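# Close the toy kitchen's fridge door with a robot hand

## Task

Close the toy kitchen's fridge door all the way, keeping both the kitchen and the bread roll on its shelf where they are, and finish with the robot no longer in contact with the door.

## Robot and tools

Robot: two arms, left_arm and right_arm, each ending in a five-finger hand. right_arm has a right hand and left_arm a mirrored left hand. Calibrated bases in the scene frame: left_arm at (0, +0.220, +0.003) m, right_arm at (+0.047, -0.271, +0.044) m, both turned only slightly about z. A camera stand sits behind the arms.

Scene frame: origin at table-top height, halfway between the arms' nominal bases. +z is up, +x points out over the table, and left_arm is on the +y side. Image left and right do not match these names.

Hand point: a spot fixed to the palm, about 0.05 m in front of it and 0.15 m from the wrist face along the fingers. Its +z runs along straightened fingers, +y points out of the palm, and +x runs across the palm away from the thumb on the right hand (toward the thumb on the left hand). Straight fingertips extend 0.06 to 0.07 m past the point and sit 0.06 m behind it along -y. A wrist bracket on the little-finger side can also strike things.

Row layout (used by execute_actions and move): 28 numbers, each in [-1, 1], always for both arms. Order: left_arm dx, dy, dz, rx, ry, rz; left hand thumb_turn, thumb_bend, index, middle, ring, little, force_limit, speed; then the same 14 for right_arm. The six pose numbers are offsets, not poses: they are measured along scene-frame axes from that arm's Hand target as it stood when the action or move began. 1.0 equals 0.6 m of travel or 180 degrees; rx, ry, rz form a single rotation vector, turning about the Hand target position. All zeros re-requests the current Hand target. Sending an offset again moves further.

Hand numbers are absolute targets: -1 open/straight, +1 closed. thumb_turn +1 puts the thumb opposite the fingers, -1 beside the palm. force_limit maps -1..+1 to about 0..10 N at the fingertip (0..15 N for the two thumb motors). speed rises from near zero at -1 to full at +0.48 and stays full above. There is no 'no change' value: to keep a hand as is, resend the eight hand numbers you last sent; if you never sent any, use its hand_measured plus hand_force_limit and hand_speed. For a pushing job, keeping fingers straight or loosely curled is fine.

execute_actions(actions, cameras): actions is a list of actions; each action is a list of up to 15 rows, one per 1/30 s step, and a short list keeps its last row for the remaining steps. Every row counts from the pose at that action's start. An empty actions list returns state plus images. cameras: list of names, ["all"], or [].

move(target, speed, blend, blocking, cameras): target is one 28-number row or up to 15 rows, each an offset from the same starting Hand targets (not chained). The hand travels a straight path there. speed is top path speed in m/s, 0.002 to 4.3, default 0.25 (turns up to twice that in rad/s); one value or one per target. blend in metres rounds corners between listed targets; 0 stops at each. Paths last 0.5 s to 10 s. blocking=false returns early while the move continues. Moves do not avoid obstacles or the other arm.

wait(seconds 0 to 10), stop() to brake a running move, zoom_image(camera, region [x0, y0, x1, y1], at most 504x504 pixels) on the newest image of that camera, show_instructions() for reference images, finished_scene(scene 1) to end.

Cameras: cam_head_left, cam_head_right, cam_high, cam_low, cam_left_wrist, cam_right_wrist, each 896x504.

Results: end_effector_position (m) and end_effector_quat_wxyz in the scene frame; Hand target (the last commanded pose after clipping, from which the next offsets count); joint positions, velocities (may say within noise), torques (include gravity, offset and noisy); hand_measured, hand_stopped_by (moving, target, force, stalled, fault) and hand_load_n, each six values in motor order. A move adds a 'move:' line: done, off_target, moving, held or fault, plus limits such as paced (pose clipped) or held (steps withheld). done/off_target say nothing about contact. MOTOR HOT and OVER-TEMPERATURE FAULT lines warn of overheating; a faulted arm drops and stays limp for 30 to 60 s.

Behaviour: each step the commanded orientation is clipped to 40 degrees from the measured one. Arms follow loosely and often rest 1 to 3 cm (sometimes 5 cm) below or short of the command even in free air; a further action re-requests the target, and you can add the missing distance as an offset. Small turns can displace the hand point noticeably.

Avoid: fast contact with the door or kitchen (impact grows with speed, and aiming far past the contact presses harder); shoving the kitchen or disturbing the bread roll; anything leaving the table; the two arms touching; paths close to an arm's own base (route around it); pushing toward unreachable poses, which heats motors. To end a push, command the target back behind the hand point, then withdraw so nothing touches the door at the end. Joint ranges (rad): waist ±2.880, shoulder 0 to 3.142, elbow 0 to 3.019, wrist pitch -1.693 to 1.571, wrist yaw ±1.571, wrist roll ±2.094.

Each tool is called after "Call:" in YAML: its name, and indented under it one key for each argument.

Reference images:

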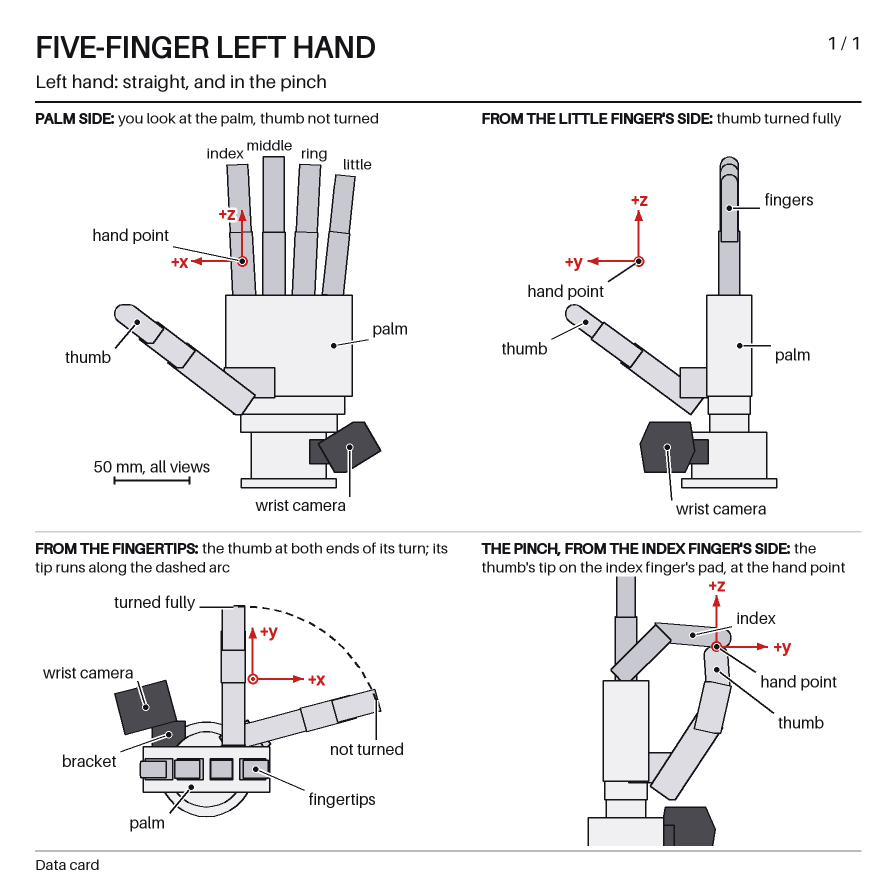

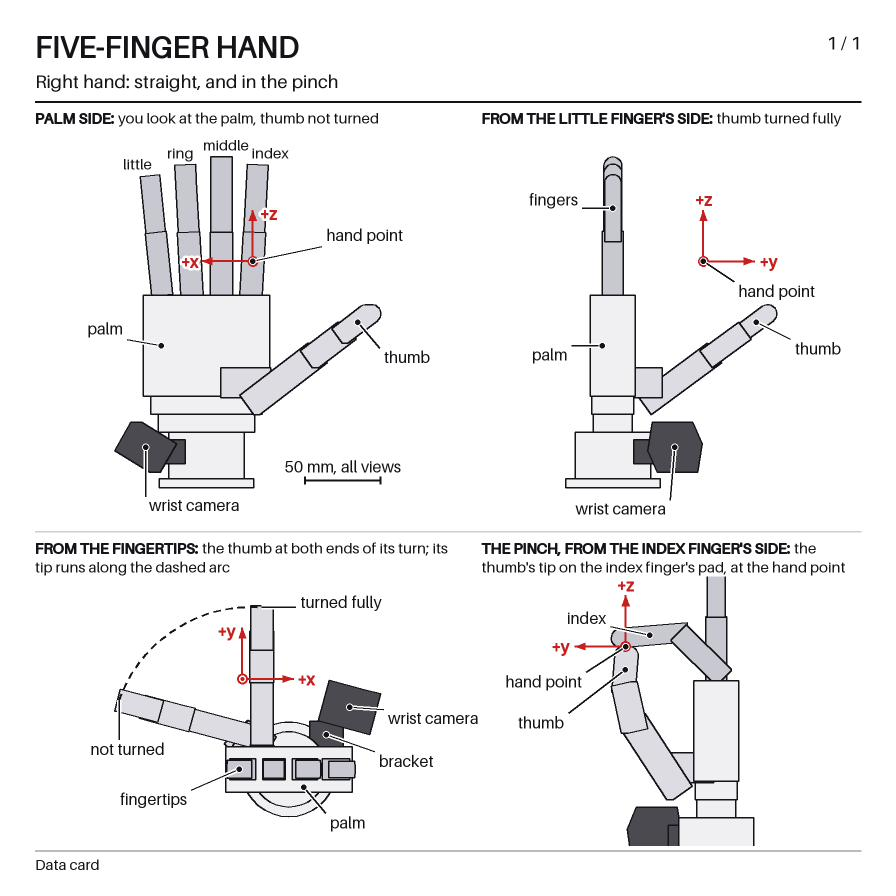

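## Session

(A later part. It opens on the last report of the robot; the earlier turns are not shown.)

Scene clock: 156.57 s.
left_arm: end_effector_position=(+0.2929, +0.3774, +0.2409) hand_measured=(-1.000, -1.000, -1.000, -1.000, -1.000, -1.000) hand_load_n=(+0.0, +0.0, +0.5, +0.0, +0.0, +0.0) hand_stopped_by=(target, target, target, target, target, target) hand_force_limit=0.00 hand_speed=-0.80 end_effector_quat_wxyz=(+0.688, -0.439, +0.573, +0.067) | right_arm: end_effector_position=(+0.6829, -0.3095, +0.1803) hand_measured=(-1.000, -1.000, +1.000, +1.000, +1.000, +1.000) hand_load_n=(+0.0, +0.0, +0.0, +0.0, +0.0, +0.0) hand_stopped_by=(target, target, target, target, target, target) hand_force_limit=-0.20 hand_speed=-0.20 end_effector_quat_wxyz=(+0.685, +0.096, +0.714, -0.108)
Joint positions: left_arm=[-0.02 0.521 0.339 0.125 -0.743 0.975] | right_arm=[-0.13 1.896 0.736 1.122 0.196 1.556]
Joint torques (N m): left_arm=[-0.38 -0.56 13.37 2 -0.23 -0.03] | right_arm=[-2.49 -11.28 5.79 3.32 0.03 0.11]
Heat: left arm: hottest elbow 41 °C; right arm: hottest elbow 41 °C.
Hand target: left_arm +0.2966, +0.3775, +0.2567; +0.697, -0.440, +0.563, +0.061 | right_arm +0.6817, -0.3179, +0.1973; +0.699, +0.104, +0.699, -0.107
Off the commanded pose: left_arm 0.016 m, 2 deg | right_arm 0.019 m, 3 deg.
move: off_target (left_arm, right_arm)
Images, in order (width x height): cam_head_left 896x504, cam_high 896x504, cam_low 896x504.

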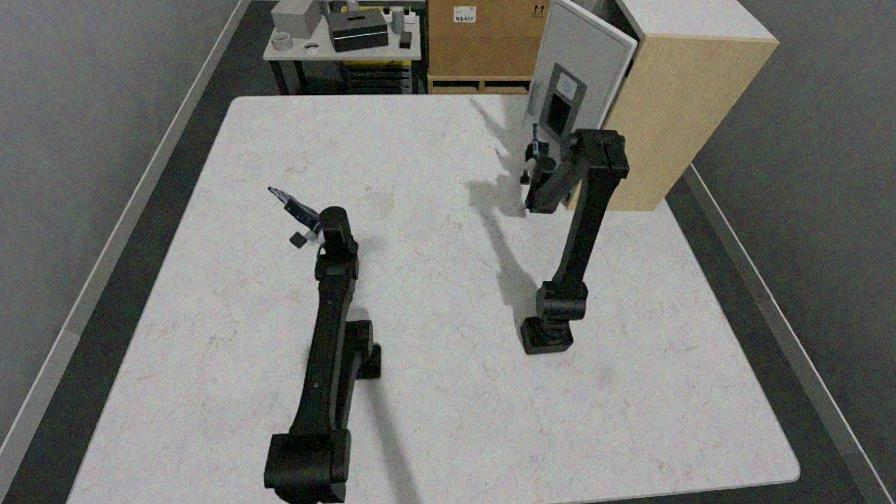

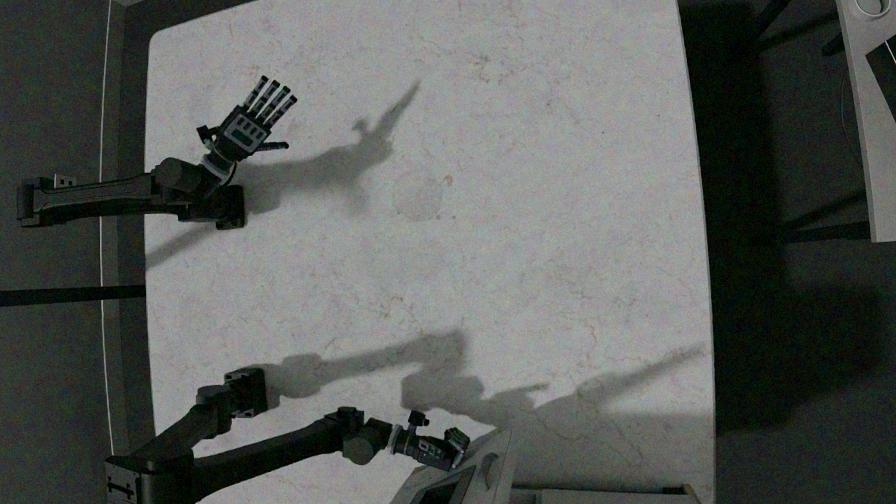

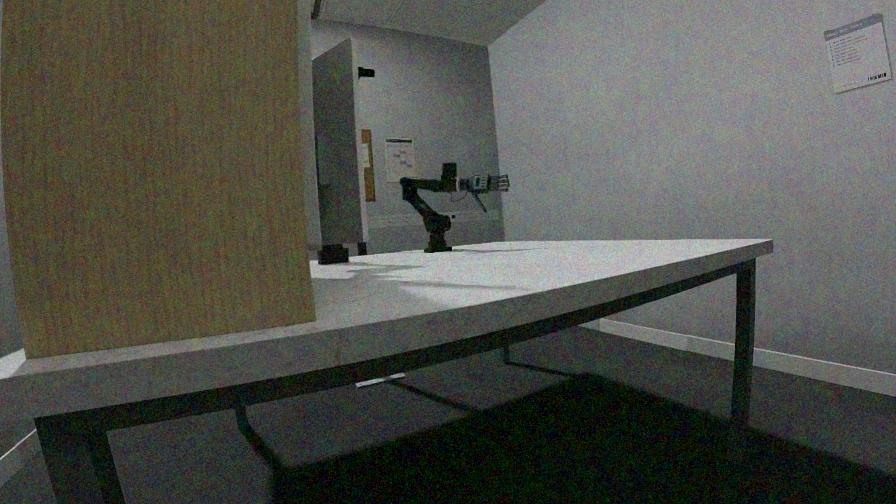

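Call:
move:
  target: [0,0,0,0,0,0,-1,-1,-1,-1,-1,-1,0.0,-0.8,0.0,-0.08,0,0,0,-0.03,-1,-1,1,1,1,1,-0.2,-0.2]
  speed: 0.08
  cameras: ["cam_head_left","cam_high","cam_low"]

Call:
zoom_image:
  camera: "cam_high"
  region: [380, 304, 720, 504]

Call:
zoom_image:
  camera: "cam_head_left"
  region: [450, 0, 690, 230]

Scene clock: 163.70 s.
left_arm: end_effector_position=(+0.2929, +0.3774, +0.2409) hand_measured=(-1.000, -1.000, -1.000, -1.000, -1.000, -1.000) hand_load_n=(+0.0, +0.0, +0.0, +0.0, +0.0, +0.0) hand_stopped_by=(target, target, target, target, target, target) hand_force_limit=0.00 hand_speed=-0.80 end_effector_quat_wxyz=(+0.688, -0.439, +0.573, +0.067) | right_arm: end_effector_position=(+0.6786, -0.3573, +0.1804) hand_measured=(-1.000, -1.000, +1.000, +1.000, +1.000, +1.000) hand_load_n=(+0.0, +0.0, +0.0, +0.0, +0.0, +0.0) hand_stopped_by=(target, target, target, target, target, target) hand_force_limit=-0.20 hand_speed=-0.20 end_effector_quat_wxyz=(+0.680, +0.129, +0.709, -0.139)
Joint positions: left_arm=[-0.02 0.521 0.339 0.125 -0.743 0.975] | right_arm=[-0.198 1.896 0.736 1.122 0.221 1.557]
Joint torques (N m): left_arm=[0.15 -0.97 13.23 1.95 -0.13 -0.04] | right_arm=[-1.96 -10.46 7.15 2.99 0.2 0.13]
Heat: left arm: hottest elbow 42 °C; right arm: hottest elbow 40 °C.
Hand target: left_arm +0.2966, +0.3775, +0.2567; +0.697, -0.440, +0.563, +0.061 | right_arm +0.6817, -0.3658, +0.1973; +0.693, +0.137, +0.694, -0.140
Off the commanded pose: left_arm 0.016 m, 2 deg | right_arm 0.019 m, 3 deg.
move: off_target (left_arm, right_arm)
Images, in order (width x height): cam_head_left 896x504, cam_high 896x504, cam_low 896x504.

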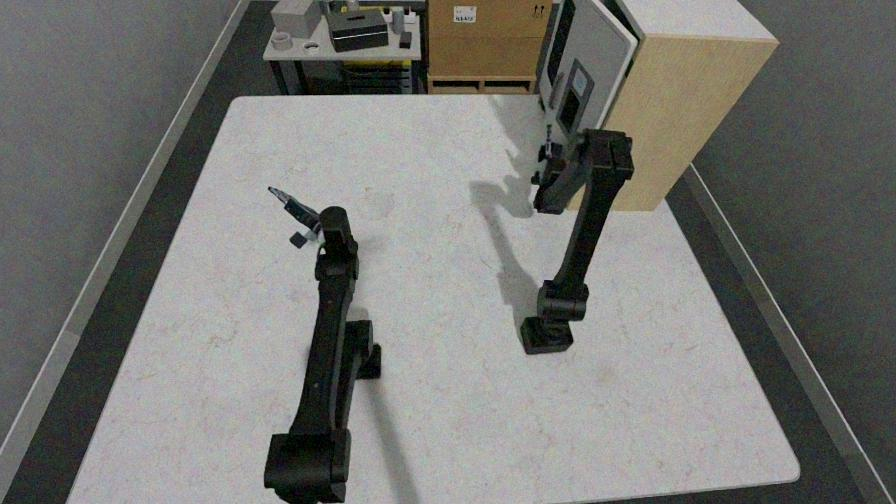

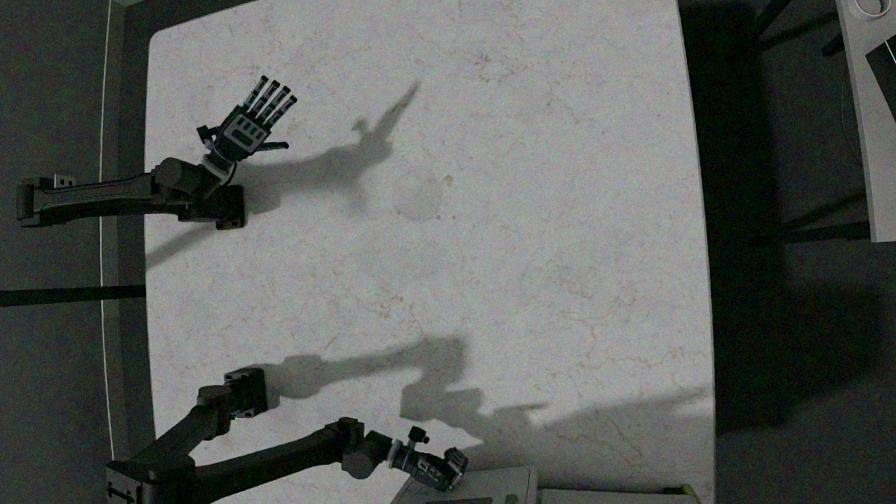

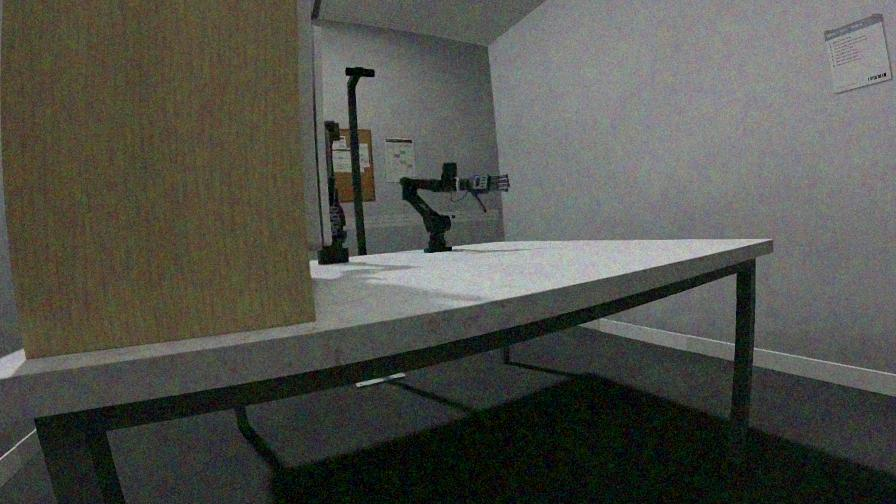

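Scaled by 1.482 from the camera's 896x504 image, which has a finer 1280x720 frame.

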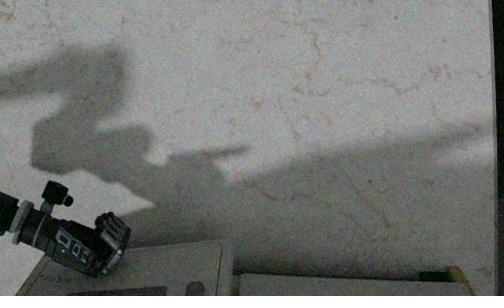

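Scaled by 2.100 from the camera's 896x504 image, which has a finer 1280x720 frame.

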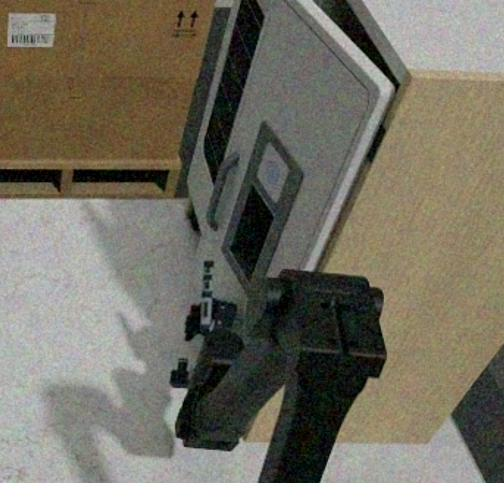

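Call:
move:
  target: [0,0,0,0,0,0,-1,-1,-1,-1,-1,-1,0.0,-0.8,0.0,-0.025,0,0,0,0,-1,-1,1,1,1,1,-0.2,-0.2]
  speed: 0.06
  cameras: ["cam_head_left","cam_high","cam_low"]

Call:
zoom_image:
  camera: "cam_high"
  region: [380, 384, 560, 504]

Call:
zoom_image:
  camera: "cam_head_left"
  region: [500, 0, 700, 160]

Call:
zoom_image:
  camera: "cam_low"
  region: [280, 0, 400, 280]

Scene clock: 169.13 s.
left_arm: end_effector_position=(+0.2929, +0.3774, +0.2409) hand_measured=(-1.000, -1.000, -1.000, -1.000, -1.000, -1.000) hand_load_n=(+0.0, +0.0, +0.0, +0.0, +0.0, +0.0) hand_stopped_by=(target, target, target, target, target, target) hand_force_limit=0.00 hand_speed=-0.80 end_effector_quat_wxyz=(+0.688, -0.439, +0.573, +0.067) | right_arm: end_effector_position=(+0.6766, -0.3679, +0.1805) hand_measured=(-1.000, -1.000, +1.000, +1.000, +1.000, +1.000) hand_load_n=(+0.0, +0.0, +0.0, +0.0, +0.0, +0.0) hand_stopped_by=(target, target, target, target, target, target) hand_force_limit=-0.20 hand_speed=-0.20 end_effector_quat_wxyz=(+0.680, +0.129, +0.709, -0.137)
Joint positions: left_arm=[-0.02 0.521 0.339 0.125 -0.743 0.975] | right_arm=[-0.224 1.896 0.736 1.122 0.191 1.559]
Joint torques (N m): left_arm=[0.15 -0.44 12.89 1.66 -0.18 0] | right_arm=[-2.67 -10.34 7.77 2.86 0.07 0.08]
Heat: left arm: hottest elbow 42 °C; right arm: hottest elbow 40 °C.
Hand target: left_arm +0.2966, +0.3775, +0.2567; +0.697, -0.440, +0.563, +0.061 | right_arm +0.6817, -0.3807, +0.1973; +0.693, +0.137, +0.694, -0.140
Off the commanded pose: left_arm 0.016 m, 2 deg | right_arm 0.022 m, 3 deg.
move: off_target (left_arm, right_arm)
Images, in order (width x height): cam_head_left 896x504, cam_high 896x504, cam_low 896x504.

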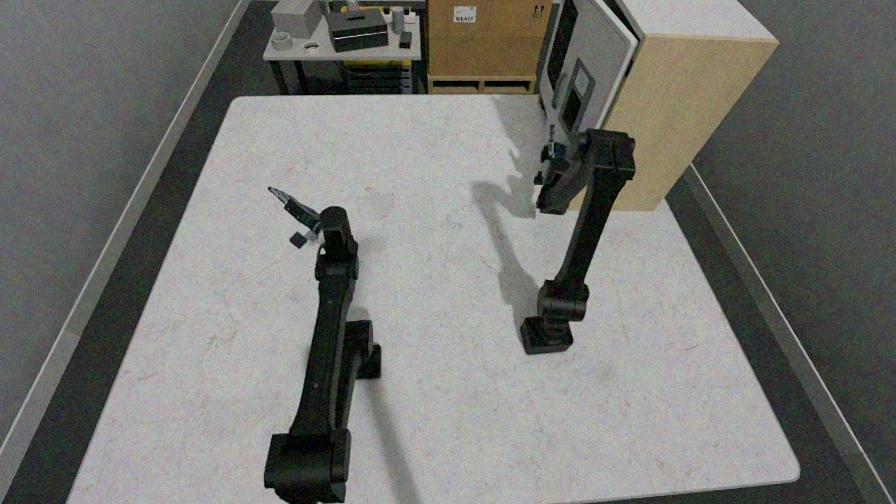

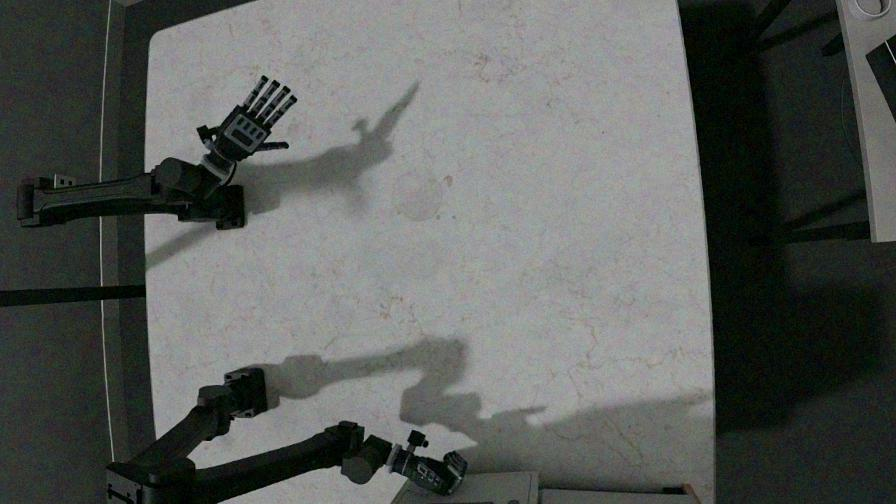

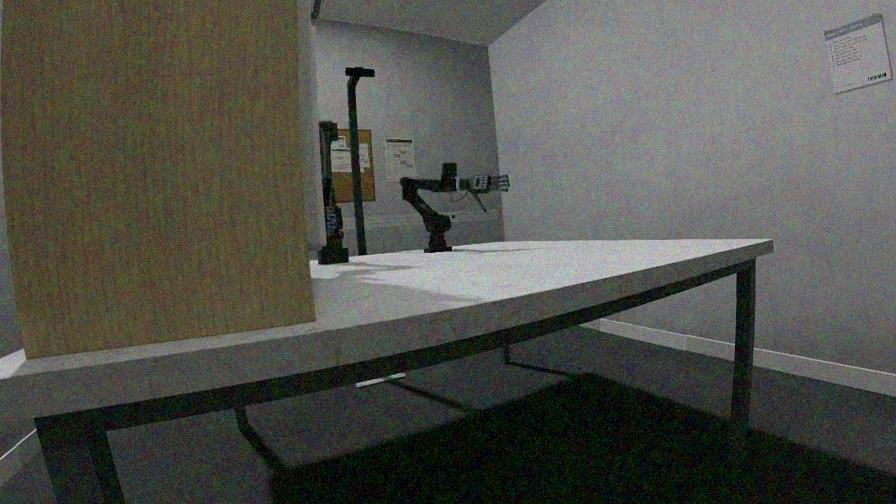

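Scaled by 2.800 from the camera's 896x504 image, which has a finer 1280x720 frame.

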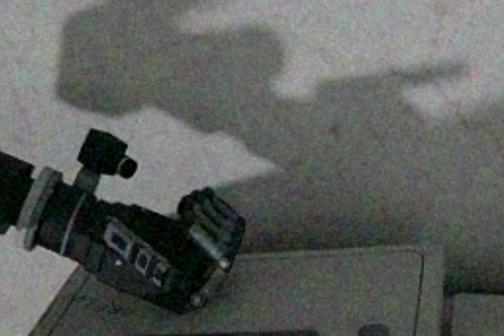

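Scaled by 2.520 from the camera's 896x504 image, which has a finer 1280x720 frame.

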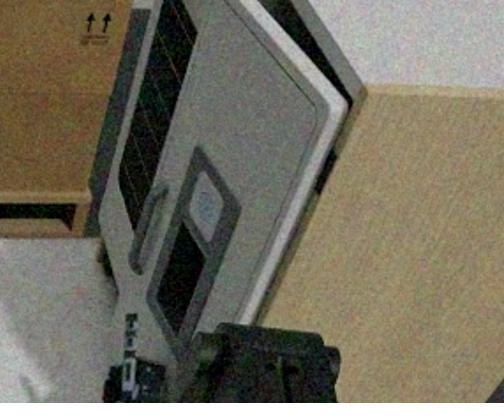

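Scaled by 1.800 from the camera's 896x504 image, which has a finer 1280x720 frame.

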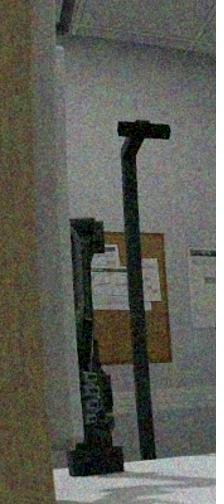

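Call:
move:
  target: [0,0,0,0,0,0,-1,-1,-1,-1,-1,-1,0.0,-0.8,0.0,-0.03,0,0,0,0,-1,-1,1,1,1,1,-0.2,-0.2]
  speed: 0.06
  cameras: ["cam_head_left","cam_high","cam_low"]

Call:
zoom_image:
  camera: "cam_high"
  region: [380, 384, 560, 504]

Call:
zoom_image:
  camera: "cam_head_left"
  region: [500, 0, 700, 160]

Call:
zoom_image:
  camera: "cam_low"
  region: [280, 0, 400, 280]

Scene clock: 177.23 s.
left_arm: end_effector_position=(+0.2929, +0.3774, +0.2409) hand_measured=(-1.000, -1.000, -1.000, -1.000, -1.000, -1.000) hand_load_n=(+0.0, +0.0, +0.0, +0.0, +0.0, +0.0) hand_stopped_by=(target, target, target, target, target, target) hand_force_limit=0.00 hand_speed=-0.80 end_effector_quat_wxyz=(+0.688, -0.439, +0.573, +0.067) | right_arm: end_effector_position=(+0.6734, -0.3826, +0.1807) hand_measured=(-1.000, -1.000, +1.000, +1.000, +1.000, +1.000) hand_load_n=(+0.0, +0.0, +0.0, -0.5, +0.5, +0.0) hand_stopped_by=(target, target, target, target, target, target) hand_force_limit=-0.20 hand_speed=-0.20 end_effector_quat_wxyz=(+0.681, +0.128, +0.709, -0.134)
Joint positions: left_arm=[-0.02 0.521 0.339 0.125 -0.743 0.975] | right_arm=[-0.261 1.896 0.736 1.122 0.148 1.561]
Joint torques (N m): left_arm=[-0.21 -0.26 13.38 2.09 -0.22 -0.03] | right_arm=[-2.67 -10.34 8.85 2.52 0.19 0.04]
Heat: left arm: hottest elbow 42 °C; right arm: hottest elbow 40 °C.
Hand target: left_arm +0.2966, +0.3775, +0.2567; +0.697, -0.440, +0.563, +0.061 | right_arm +0.6817, -0.3988, +0.1973; +0.693, +0.137, +0.694, -0.140
Off the commanded pose: left_arm 0.016 m, 2 deg | right_arm 0.025 m, 3 deg.
move: off_target (left_arm, right_arm)
Images, in order (width x height): cam_head_left 896x504, cam_high 896x504, cam_low 896x504.

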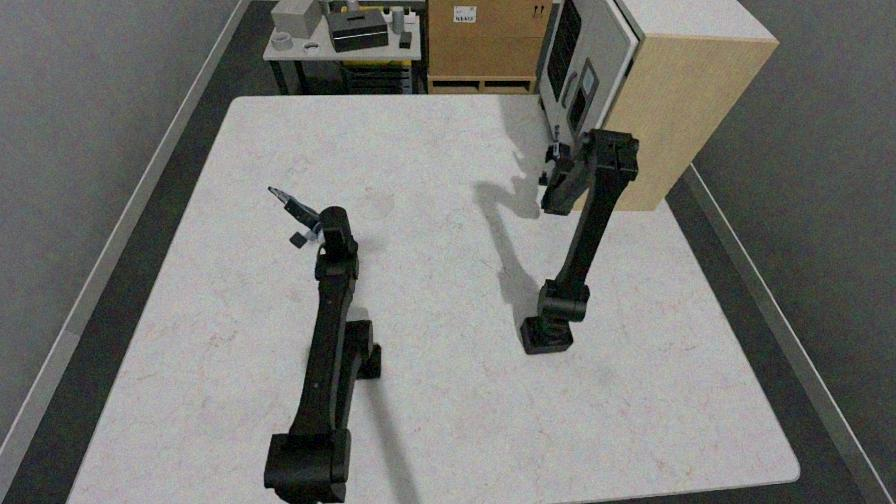

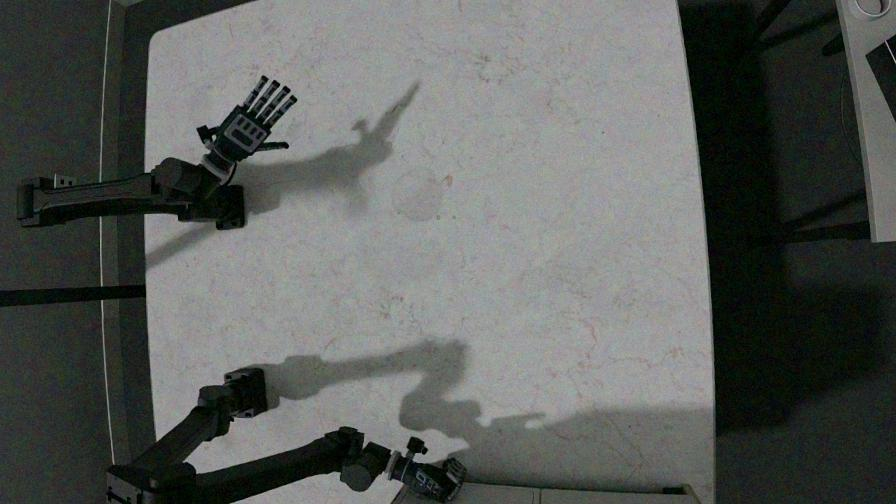

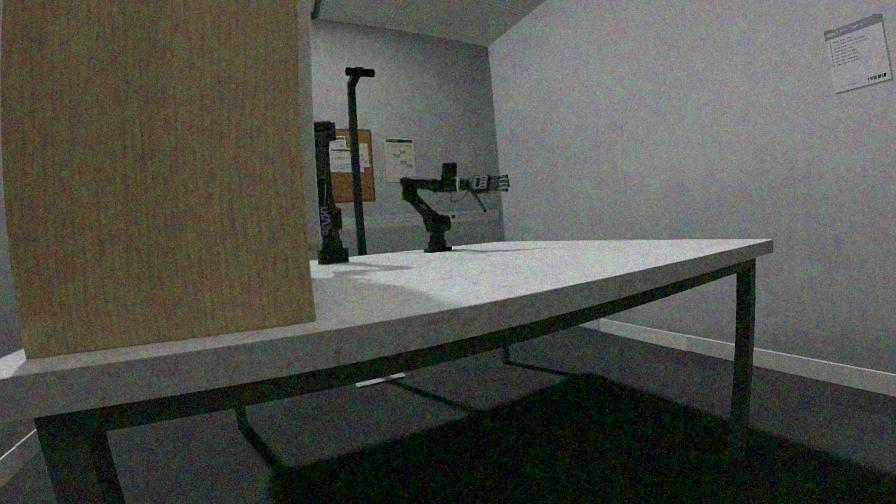

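Scaled by 2.800 from the camera's 896x504 image, which has a finer 1280x720 frame.

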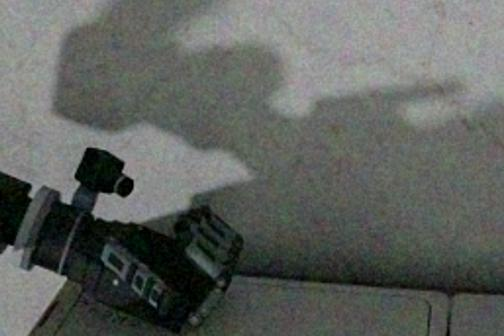

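Scaled by 2.520 from the camera's 896x504 image, which has a finer 1280x720 frame.

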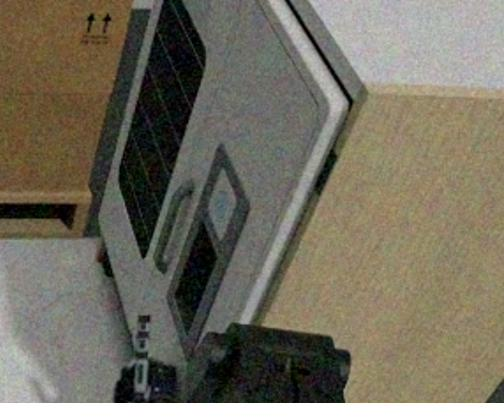

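Scaled by 1.800 from the camera's 896x504 image, which has a finer 1280x720 frame.

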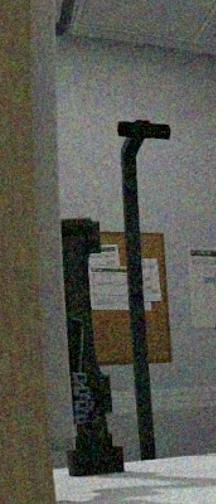

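Call:
zoom_image:
  camera: "cam_high"
  region: [440, 454, 720, 504]

Call:
zoom_image:
  camera: "cam_head_left"
  region: [540, 0, 660, 90]

Scaled by 1.800 from the camera's 896x504 image, which has a finer 1280x720 frame.

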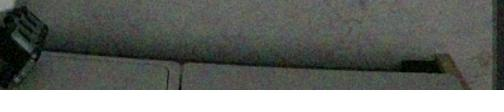

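Scaled by 4.200 from the camera's 896x504 image, which has a finer 1280x720 frame.

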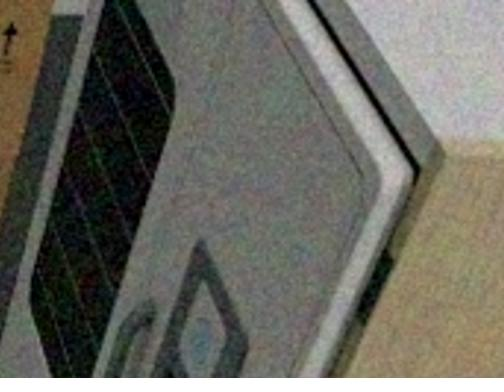

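Call:
move:
  target: [0,0,0,0,0,0,-1,-1,-1,-1,-1,-1,0.0,-0.8,0.0,-0.02,0,0,0,0,-1,-1,1,1,1,1,-0.2,-0.2]
  speed: 0.06
  cameras: ["cam_head_left","cam_high","cam_low"]

Call:
zoom_image:
  camera: "cam_high"
  region: [440, 454, 720, 504]

Call:
zoom_image:
  camera: "cam_head_left"
  region: [540, 0, 660, 90]

Scene clock: 188.20 s.
left_arm: end_effector_position=(+0.2929, +0.3774, +0.2409) hand_measured=(-1.000, -1.000, -1.000, -1.000, -1.000, -1.000) hand_load_n=(+0.0, +0.0, +0.0, +0.0, +0.0, +0.0) hand_stopped_by=(target, target, target, target, target, target) hand_force_limit=0.00 hand_speed=-0.80 end_effector_quat_wxyz=(+0.688, -0.439, +0.573, +0.067) | right_arm: end_effector_position=(+0.6727, -0.3823, +0.1809) hand_measured=(-1.000, -1.000, +1.000, +1.000, +1.000, +1.000) hand_load_n=(-0.5, +0.0, +0.0, +0.0, +0.0, +0.0) hand_stopped_by=(target, target, target, target, target, target) hand_force_limit=-0.20 hand_speed=-0.20 end_effector_quat_wxyz=(+0.682, +0.122, +0.710, -0.125)
Joint positions: left_arm=[-0.02 0.521 0.339 0.125 -0.743 0.975] | right_arm=[-0.27 1.896 0.736 1.122 0.117 1.564]
Joint torques (N m): left_arm=[0.73 -0.03 13.07 1.72 -0.23 -0.04] | right_arm=[-4.54 -10.46 9.33 2.44 0.42 -0.04]
Heat: left arm: hottest elbow 42 °C; right arm: hottest elbow 41 °C.
Hand target: left_arm +0.2966, +0.3775, +0.2567; +0.697, -0.440, +0.563, +0.061 | right_arm +0.6817, -0.4107, +0.1973; +0.693, +0.137, +0.694, -0.140
Off the commanded pose: left_arm 0.016 m, 2 deg | right_arm 0.034 m, 3 deg.
move: off_target (left_arm, right_arm)
Images, in order (width x height): cam_head_left 896x504, cam_high 896x504, cam_low 896x504.

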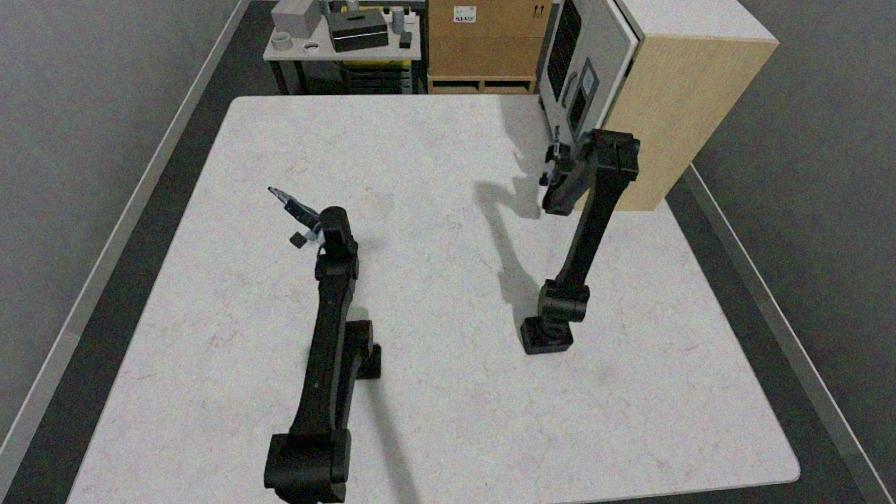

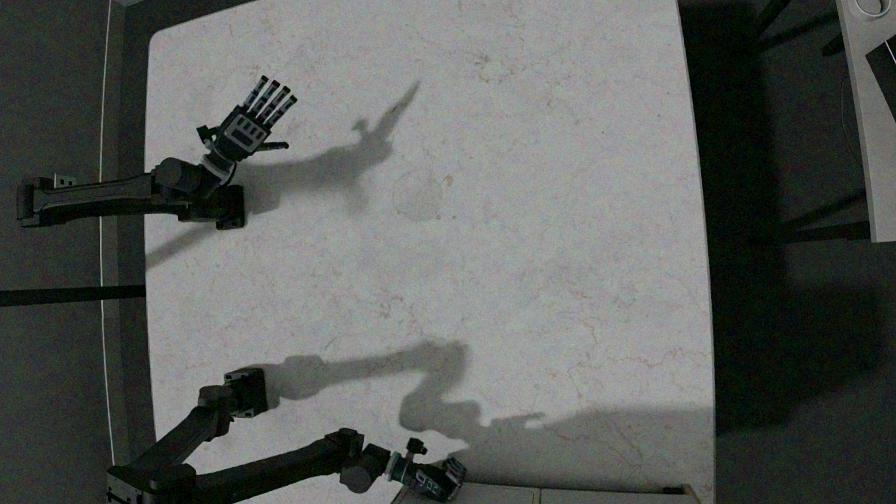

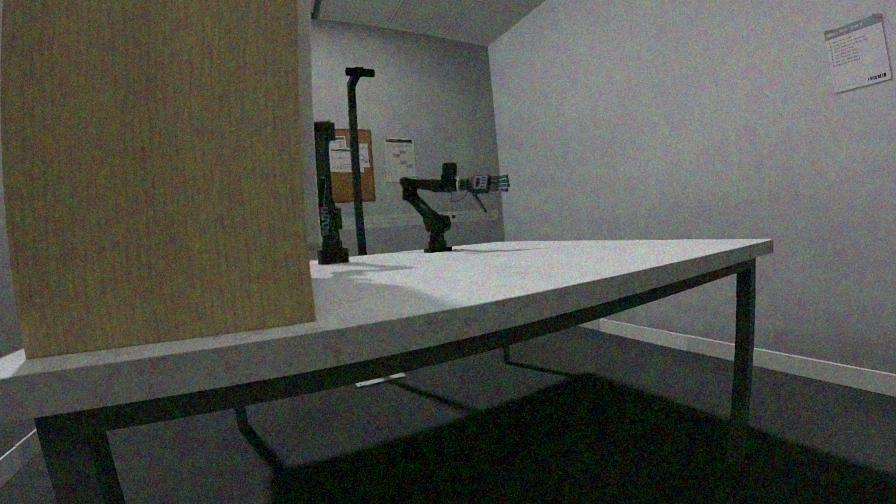

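Scaled by 1.800 from the camera's 896x504 image, which has a finer 1280x720 frame.

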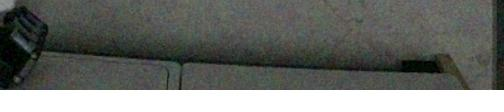

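Scaled by 4.200 from the camera's 896x504 image, which has a finer 1280x720 frame.

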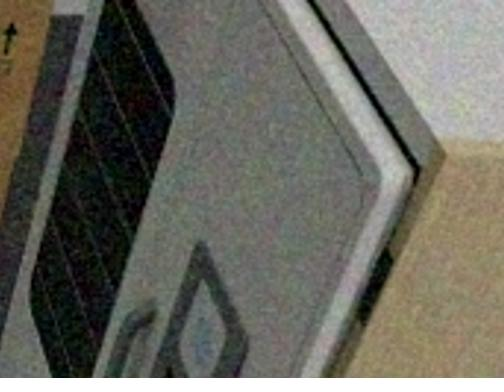

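Call:
move:
  target: [0,0,0,0,0,0,-1,-1,-1,-1,-1,-1,0.0,-0.8,-0.03,0.3,0.0,0,0,0,-1,-1,1,1,1,1,-0.2,-0.2]
  speed: 0.15
  cameras: ["cam_head_left","cam_high","cam_low"]

Call:
zoom_image:
  camera: "cam_high"
  region: [380, 384, 720, 504]

Call:
zoom_image:
  camera: "cam_head_left"
  region: [500, 0, 700, 160]

Scene clock: 194.13 s.
left_arm: end_effector_position=(+0.2929, +0.3774, +0.2409) hand_measured=(-1.000, -1.000, -1.000, -1.000, -1.000, -1.000) hand_load_n=(+0.0, +0.0, +0.0, +0.0, +0.0, +0.0) hand_stopped_by=(target, target, target, target, target, target) hand_force_limit=0.00 hand_speed=-0.80 end_effector_quat_wxyz=(+0.688, -0.439, +0.573, +0.067) | right_arm: end_effector_position=(+0.6651, -0.2343, +0.1810) hand_measured=(-1.000, -1.000, +1.000, +1.000, +1.000, +1.000) hand_load_n=(+0.0, +0.0, +0.0, +0.0, +0.0, +0.0) hand_stopped_by=(target, target, target, target, target, target) hand_force_limit=-0.20 hand_speed=-0.20 end_effector_quat_wxyz=(+0.679, +0.134, +0.707, -0.146)
Joint positions: left_arm=[-0.02 0.521 0.339 0.125 -0.743 0.975] | right_arm=[0.1 1.876 0.692 1.143 0.536 1.568]
Joint torques (N m): left_arm=[0.73 0.09 13.27 2.11 -0.17 -0.02] | right_arm=[-1.44 -10.52 5.52 3.4 0.2 -0.04]
Heat: left arm: hottest elbow 42 °C; right arm: hottest elbow 41 °C.
Hand target: left_arm +0.2966, +0.3775, +0.2567; +0.697, -0.440, +0.563, +0.061 | right_arm +0.6637, -0.2307, +0.1973; +0.693, +0.137, +0.694, -0.140
Off the commanded pose: left_arm 0.016 m, 2 deg | right_arm 0.017 m, 2 deg.
move: off_target (left_arm, right_arm)
Images, in order (width x height): cam_head_left 896x504, cam_high 896x504, cam_low 896x504.

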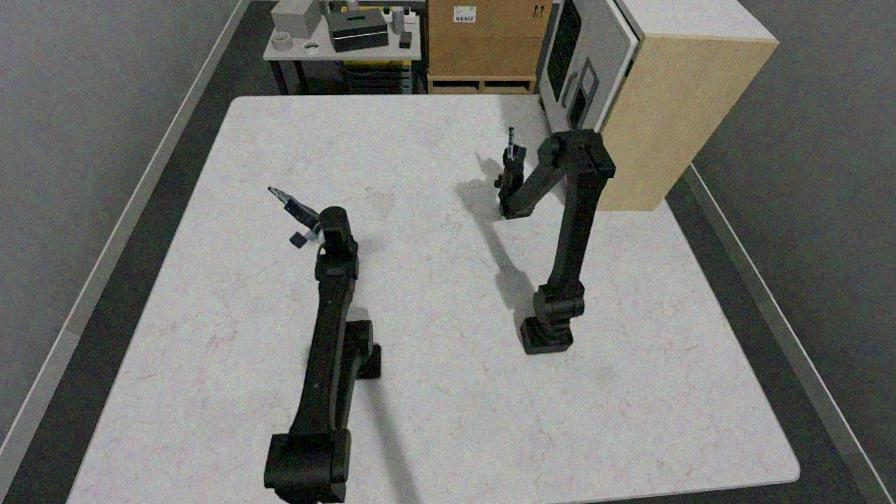

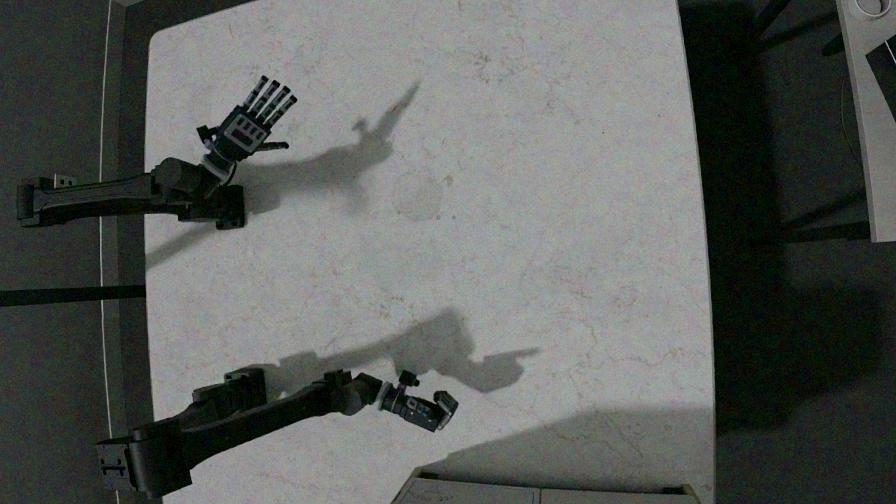

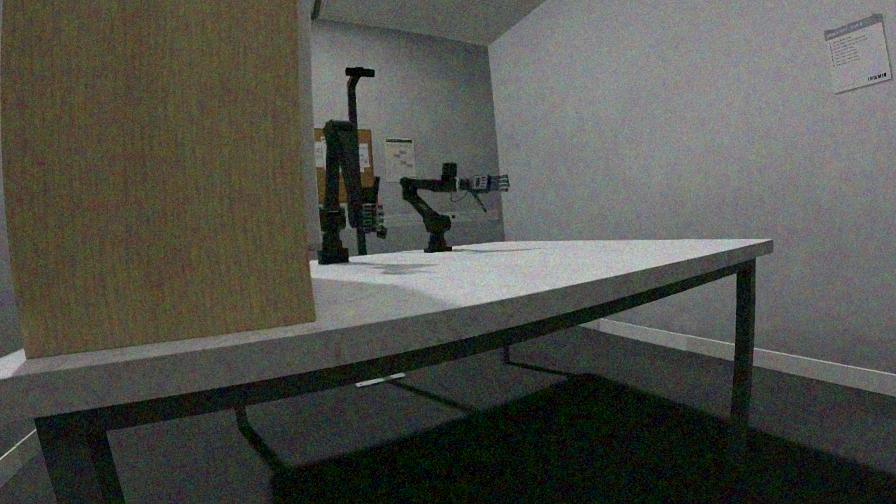

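Scaled by 1.482 from the camera's 896x504 image, which has a finer 1280x720 frame.

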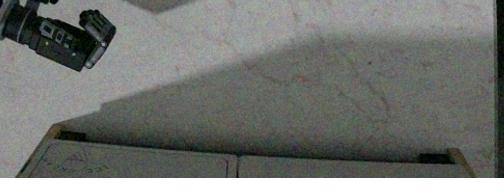

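Scaled by 2.520 from the camera's 896x504 image, which has a finer 1280x720 frame.

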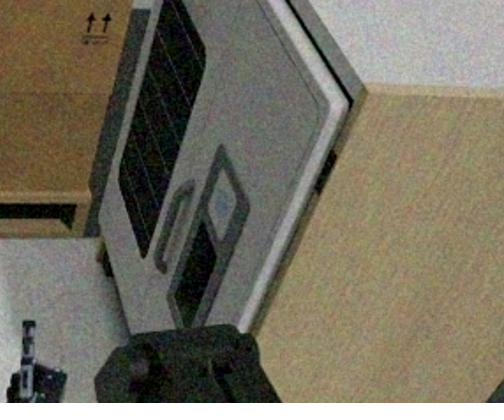

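Call:
finished_scene:

The scene is finished: the task was done.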